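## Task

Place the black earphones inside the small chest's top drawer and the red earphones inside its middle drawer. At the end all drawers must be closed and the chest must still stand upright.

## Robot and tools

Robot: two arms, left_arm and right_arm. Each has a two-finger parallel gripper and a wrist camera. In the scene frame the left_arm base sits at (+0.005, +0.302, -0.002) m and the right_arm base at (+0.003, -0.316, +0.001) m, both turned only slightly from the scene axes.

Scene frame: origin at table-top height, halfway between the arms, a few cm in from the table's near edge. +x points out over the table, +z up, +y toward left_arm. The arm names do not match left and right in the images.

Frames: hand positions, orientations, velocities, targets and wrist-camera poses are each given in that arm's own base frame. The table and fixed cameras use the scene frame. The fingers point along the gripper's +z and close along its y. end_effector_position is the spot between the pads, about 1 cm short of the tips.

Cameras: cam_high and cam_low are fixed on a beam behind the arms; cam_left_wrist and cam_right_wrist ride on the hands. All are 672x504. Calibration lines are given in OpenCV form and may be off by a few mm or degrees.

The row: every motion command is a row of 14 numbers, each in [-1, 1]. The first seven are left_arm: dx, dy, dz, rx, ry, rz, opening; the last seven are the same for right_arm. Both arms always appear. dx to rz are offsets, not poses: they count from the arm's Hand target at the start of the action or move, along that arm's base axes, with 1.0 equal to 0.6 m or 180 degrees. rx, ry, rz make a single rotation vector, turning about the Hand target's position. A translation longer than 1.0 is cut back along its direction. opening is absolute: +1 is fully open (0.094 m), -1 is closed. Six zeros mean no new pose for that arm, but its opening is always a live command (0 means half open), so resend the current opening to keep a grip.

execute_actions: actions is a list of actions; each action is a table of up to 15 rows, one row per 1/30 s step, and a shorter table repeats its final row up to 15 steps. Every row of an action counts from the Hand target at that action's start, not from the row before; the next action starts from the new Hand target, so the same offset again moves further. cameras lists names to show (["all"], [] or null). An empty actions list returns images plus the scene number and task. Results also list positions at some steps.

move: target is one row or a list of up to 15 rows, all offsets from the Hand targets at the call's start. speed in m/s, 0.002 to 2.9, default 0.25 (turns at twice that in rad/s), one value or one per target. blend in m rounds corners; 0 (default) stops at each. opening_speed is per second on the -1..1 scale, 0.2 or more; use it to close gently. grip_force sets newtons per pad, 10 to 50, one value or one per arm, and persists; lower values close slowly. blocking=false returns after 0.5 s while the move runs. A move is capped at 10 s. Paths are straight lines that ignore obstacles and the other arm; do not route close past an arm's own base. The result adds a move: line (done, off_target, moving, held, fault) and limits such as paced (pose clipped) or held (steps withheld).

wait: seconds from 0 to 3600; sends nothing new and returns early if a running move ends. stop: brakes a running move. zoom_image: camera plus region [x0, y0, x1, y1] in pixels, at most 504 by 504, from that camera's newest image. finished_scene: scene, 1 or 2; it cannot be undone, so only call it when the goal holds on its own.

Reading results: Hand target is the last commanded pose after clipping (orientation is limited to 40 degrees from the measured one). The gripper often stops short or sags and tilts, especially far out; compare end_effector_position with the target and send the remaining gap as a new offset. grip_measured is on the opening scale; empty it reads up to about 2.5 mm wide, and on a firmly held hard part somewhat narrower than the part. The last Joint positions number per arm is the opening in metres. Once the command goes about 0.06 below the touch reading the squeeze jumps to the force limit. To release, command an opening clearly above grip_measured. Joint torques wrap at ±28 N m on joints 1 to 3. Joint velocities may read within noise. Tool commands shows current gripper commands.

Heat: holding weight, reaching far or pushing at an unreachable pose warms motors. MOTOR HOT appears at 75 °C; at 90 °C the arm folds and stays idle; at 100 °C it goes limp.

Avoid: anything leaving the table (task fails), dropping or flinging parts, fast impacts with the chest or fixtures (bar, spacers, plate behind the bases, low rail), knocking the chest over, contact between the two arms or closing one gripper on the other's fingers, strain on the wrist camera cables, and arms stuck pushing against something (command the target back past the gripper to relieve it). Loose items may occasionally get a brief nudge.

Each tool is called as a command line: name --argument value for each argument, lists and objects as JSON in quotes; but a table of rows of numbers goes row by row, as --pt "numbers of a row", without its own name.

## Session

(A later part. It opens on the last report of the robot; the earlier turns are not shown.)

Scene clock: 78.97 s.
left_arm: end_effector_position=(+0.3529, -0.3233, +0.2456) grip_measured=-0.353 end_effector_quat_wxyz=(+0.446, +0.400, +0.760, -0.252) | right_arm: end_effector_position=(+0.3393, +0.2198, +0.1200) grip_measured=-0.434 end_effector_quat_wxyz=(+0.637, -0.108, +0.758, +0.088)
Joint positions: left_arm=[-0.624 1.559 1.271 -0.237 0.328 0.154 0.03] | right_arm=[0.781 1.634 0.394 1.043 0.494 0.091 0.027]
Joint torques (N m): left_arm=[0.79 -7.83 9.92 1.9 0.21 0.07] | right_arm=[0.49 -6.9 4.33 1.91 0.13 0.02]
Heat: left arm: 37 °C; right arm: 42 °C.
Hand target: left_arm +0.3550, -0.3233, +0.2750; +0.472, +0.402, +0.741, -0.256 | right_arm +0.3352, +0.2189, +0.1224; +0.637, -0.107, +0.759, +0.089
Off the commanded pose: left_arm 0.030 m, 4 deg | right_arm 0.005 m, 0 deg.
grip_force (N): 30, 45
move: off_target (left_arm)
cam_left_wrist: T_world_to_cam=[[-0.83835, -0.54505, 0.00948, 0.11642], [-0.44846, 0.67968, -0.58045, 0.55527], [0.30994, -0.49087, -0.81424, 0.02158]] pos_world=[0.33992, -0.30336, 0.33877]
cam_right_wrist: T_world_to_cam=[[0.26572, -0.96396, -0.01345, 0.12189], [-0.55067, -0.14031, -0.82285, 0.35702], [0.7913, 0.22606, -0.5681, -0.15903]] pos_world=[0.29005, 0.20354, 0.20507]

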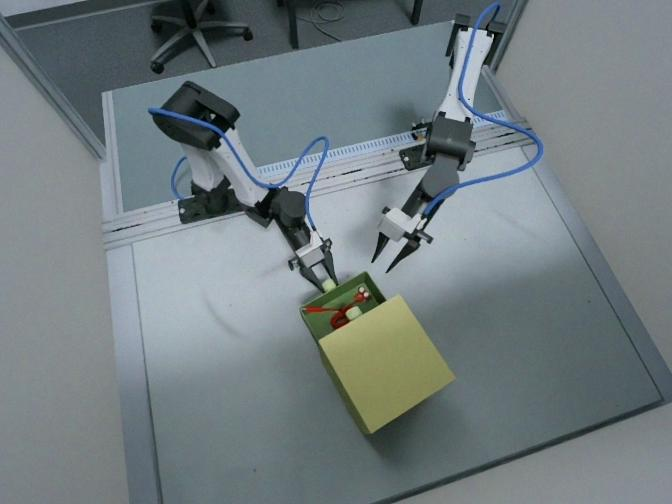

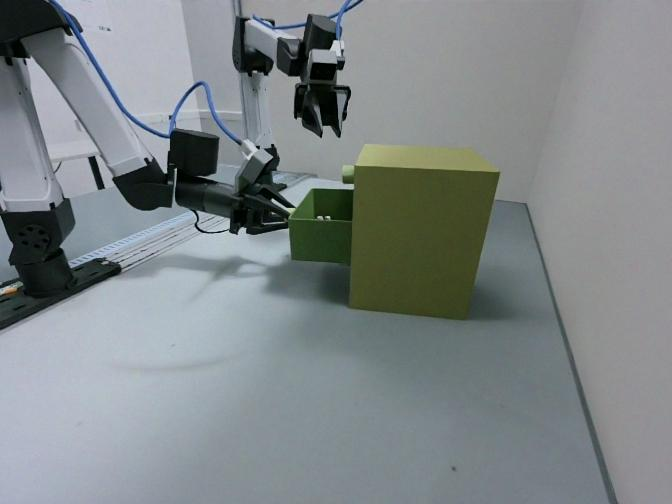

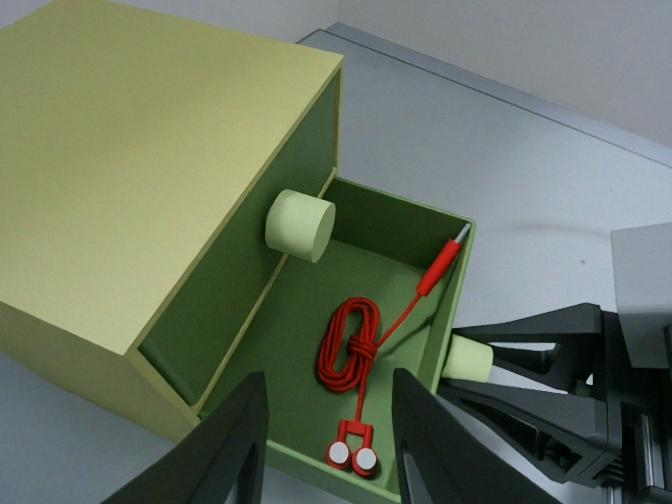

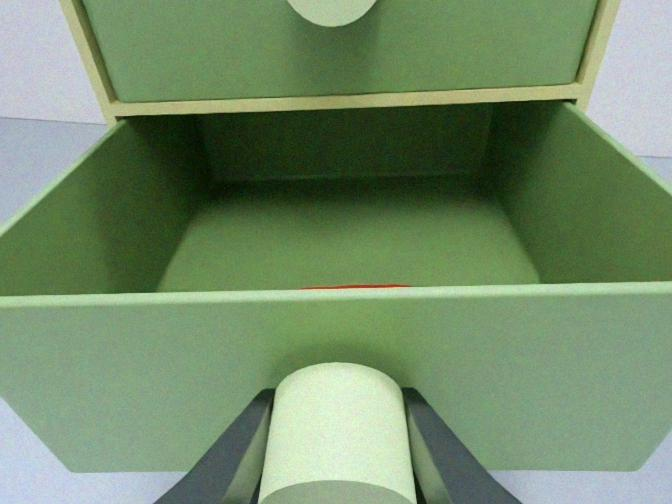

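move --pt "0 0 0 0 0 0 -0.35 0.14 0.0388 0 0 0 0 -0.6" --pt "0 0 0 0 0 0 -0.35 0.1738 0.0482 0 0 0 0 -0.6" --pt "0 0 0 0 0 0 -0.35 0.1672 0.0464 0 0 0 0 0.17" --pt "0 0 0 0 0 0 -0.35 0.05 0.0138 0.0 0 0 0 0.17" --pt "0 0 0 0 0 0 -0.35 -0.03 -0.03 0.15 0 0 0 0.17" --speed '[0.12,0.07,0.1,0.15,0.2]' --blend '[0.005,0,0,0.01,0]' --cameras '["all"]'

Scene clock: 84.17 s.
left_arm: end_effector_position=(+0.3528, -0.3233, +0.2454) grip_measured=-0.353 end_effector_quat_wxyz=(+0.446, +0.400, +0.760, -0.252) | right_arm: end_effector_position=(+0.3167, +0.1999, +0.1962) grip_measured=+0.168 end_effector_quat_wxyz=(+0.625, -0.121, +0.767, +0.079)
Joint positions: left_arm=[-0.624 1.559 1.271 -0.238 0.328 0.154 0.03] | right_arm=[0.783 1.164 0.487 0.44 0.489 0.081 0.055]
Joint torques (N m): left_arm=[0.9 -7.88 9.88 1.93 0.21 0.06] | right_arm=[0.27 -4.42 9.31 2.02 0.2 0.11]
Heat: left arm: 37 °C; right arm: 43 °C.
Hand target: left_arm +0.3550, -0.3233, +0.2750; +0.472, +0.402, +0.741, -0.256 | right_arm +0.3172, +0.2008, +0.2126; +0.637, -0.106, +0.759, +0.089
Off the commanded pose: left_arm 0.030 m, 4 deg | right_arm 0.016 m, 3 deg.
grip_force (N): 30, 45
move: off_target (right_arm)
cam_left_wrist: T_world_to_cam=[[-0.83833, -0.54508, 0.00974, 0.11632], [-0.44885, 0.67997, -0.57981, 0.55521], [0.30942, -0.49044, -0.81469, 0.02196]] pos_world=[0.33992, -0.30336, 0.33867]
cam_right_wrist: T_world_to_cam=[[0.27498, -0.96136, 0.01341, 0.10094], [-0.56976, -0.17417, -0.80314, 0.41333], [0.77444, 0.21321, -0.59564, -0.08001]] pos_world=[0.26971, 0.18609, 0.28295]

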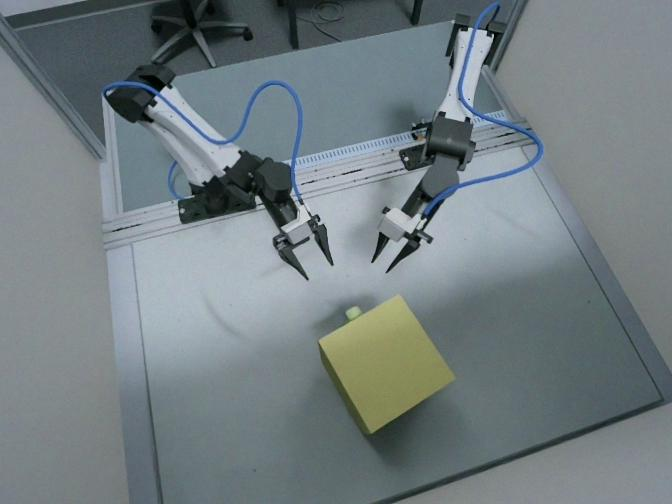

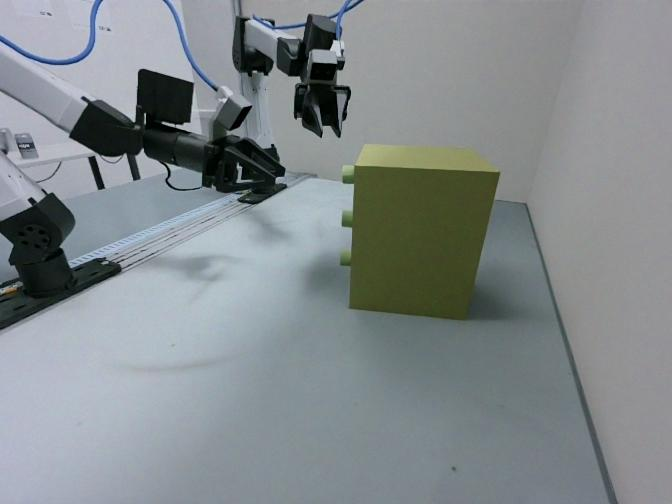

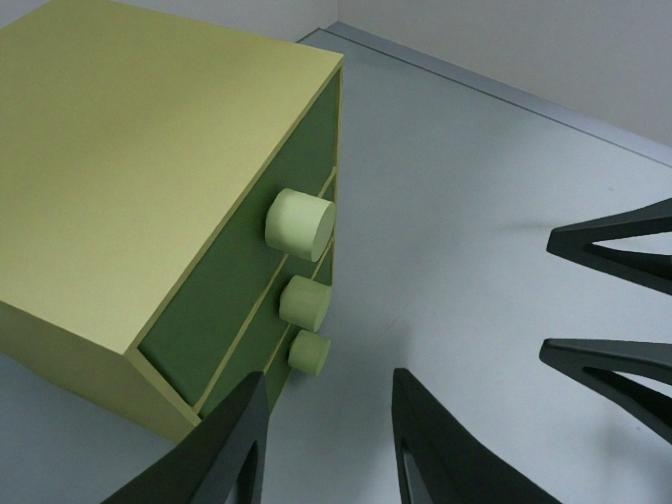

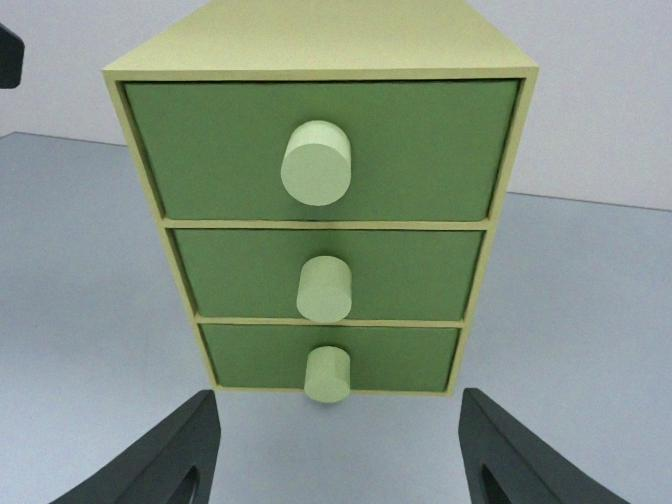

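All drawers are shut.

finished_scene --scene 2

The scene is finished: the task was done.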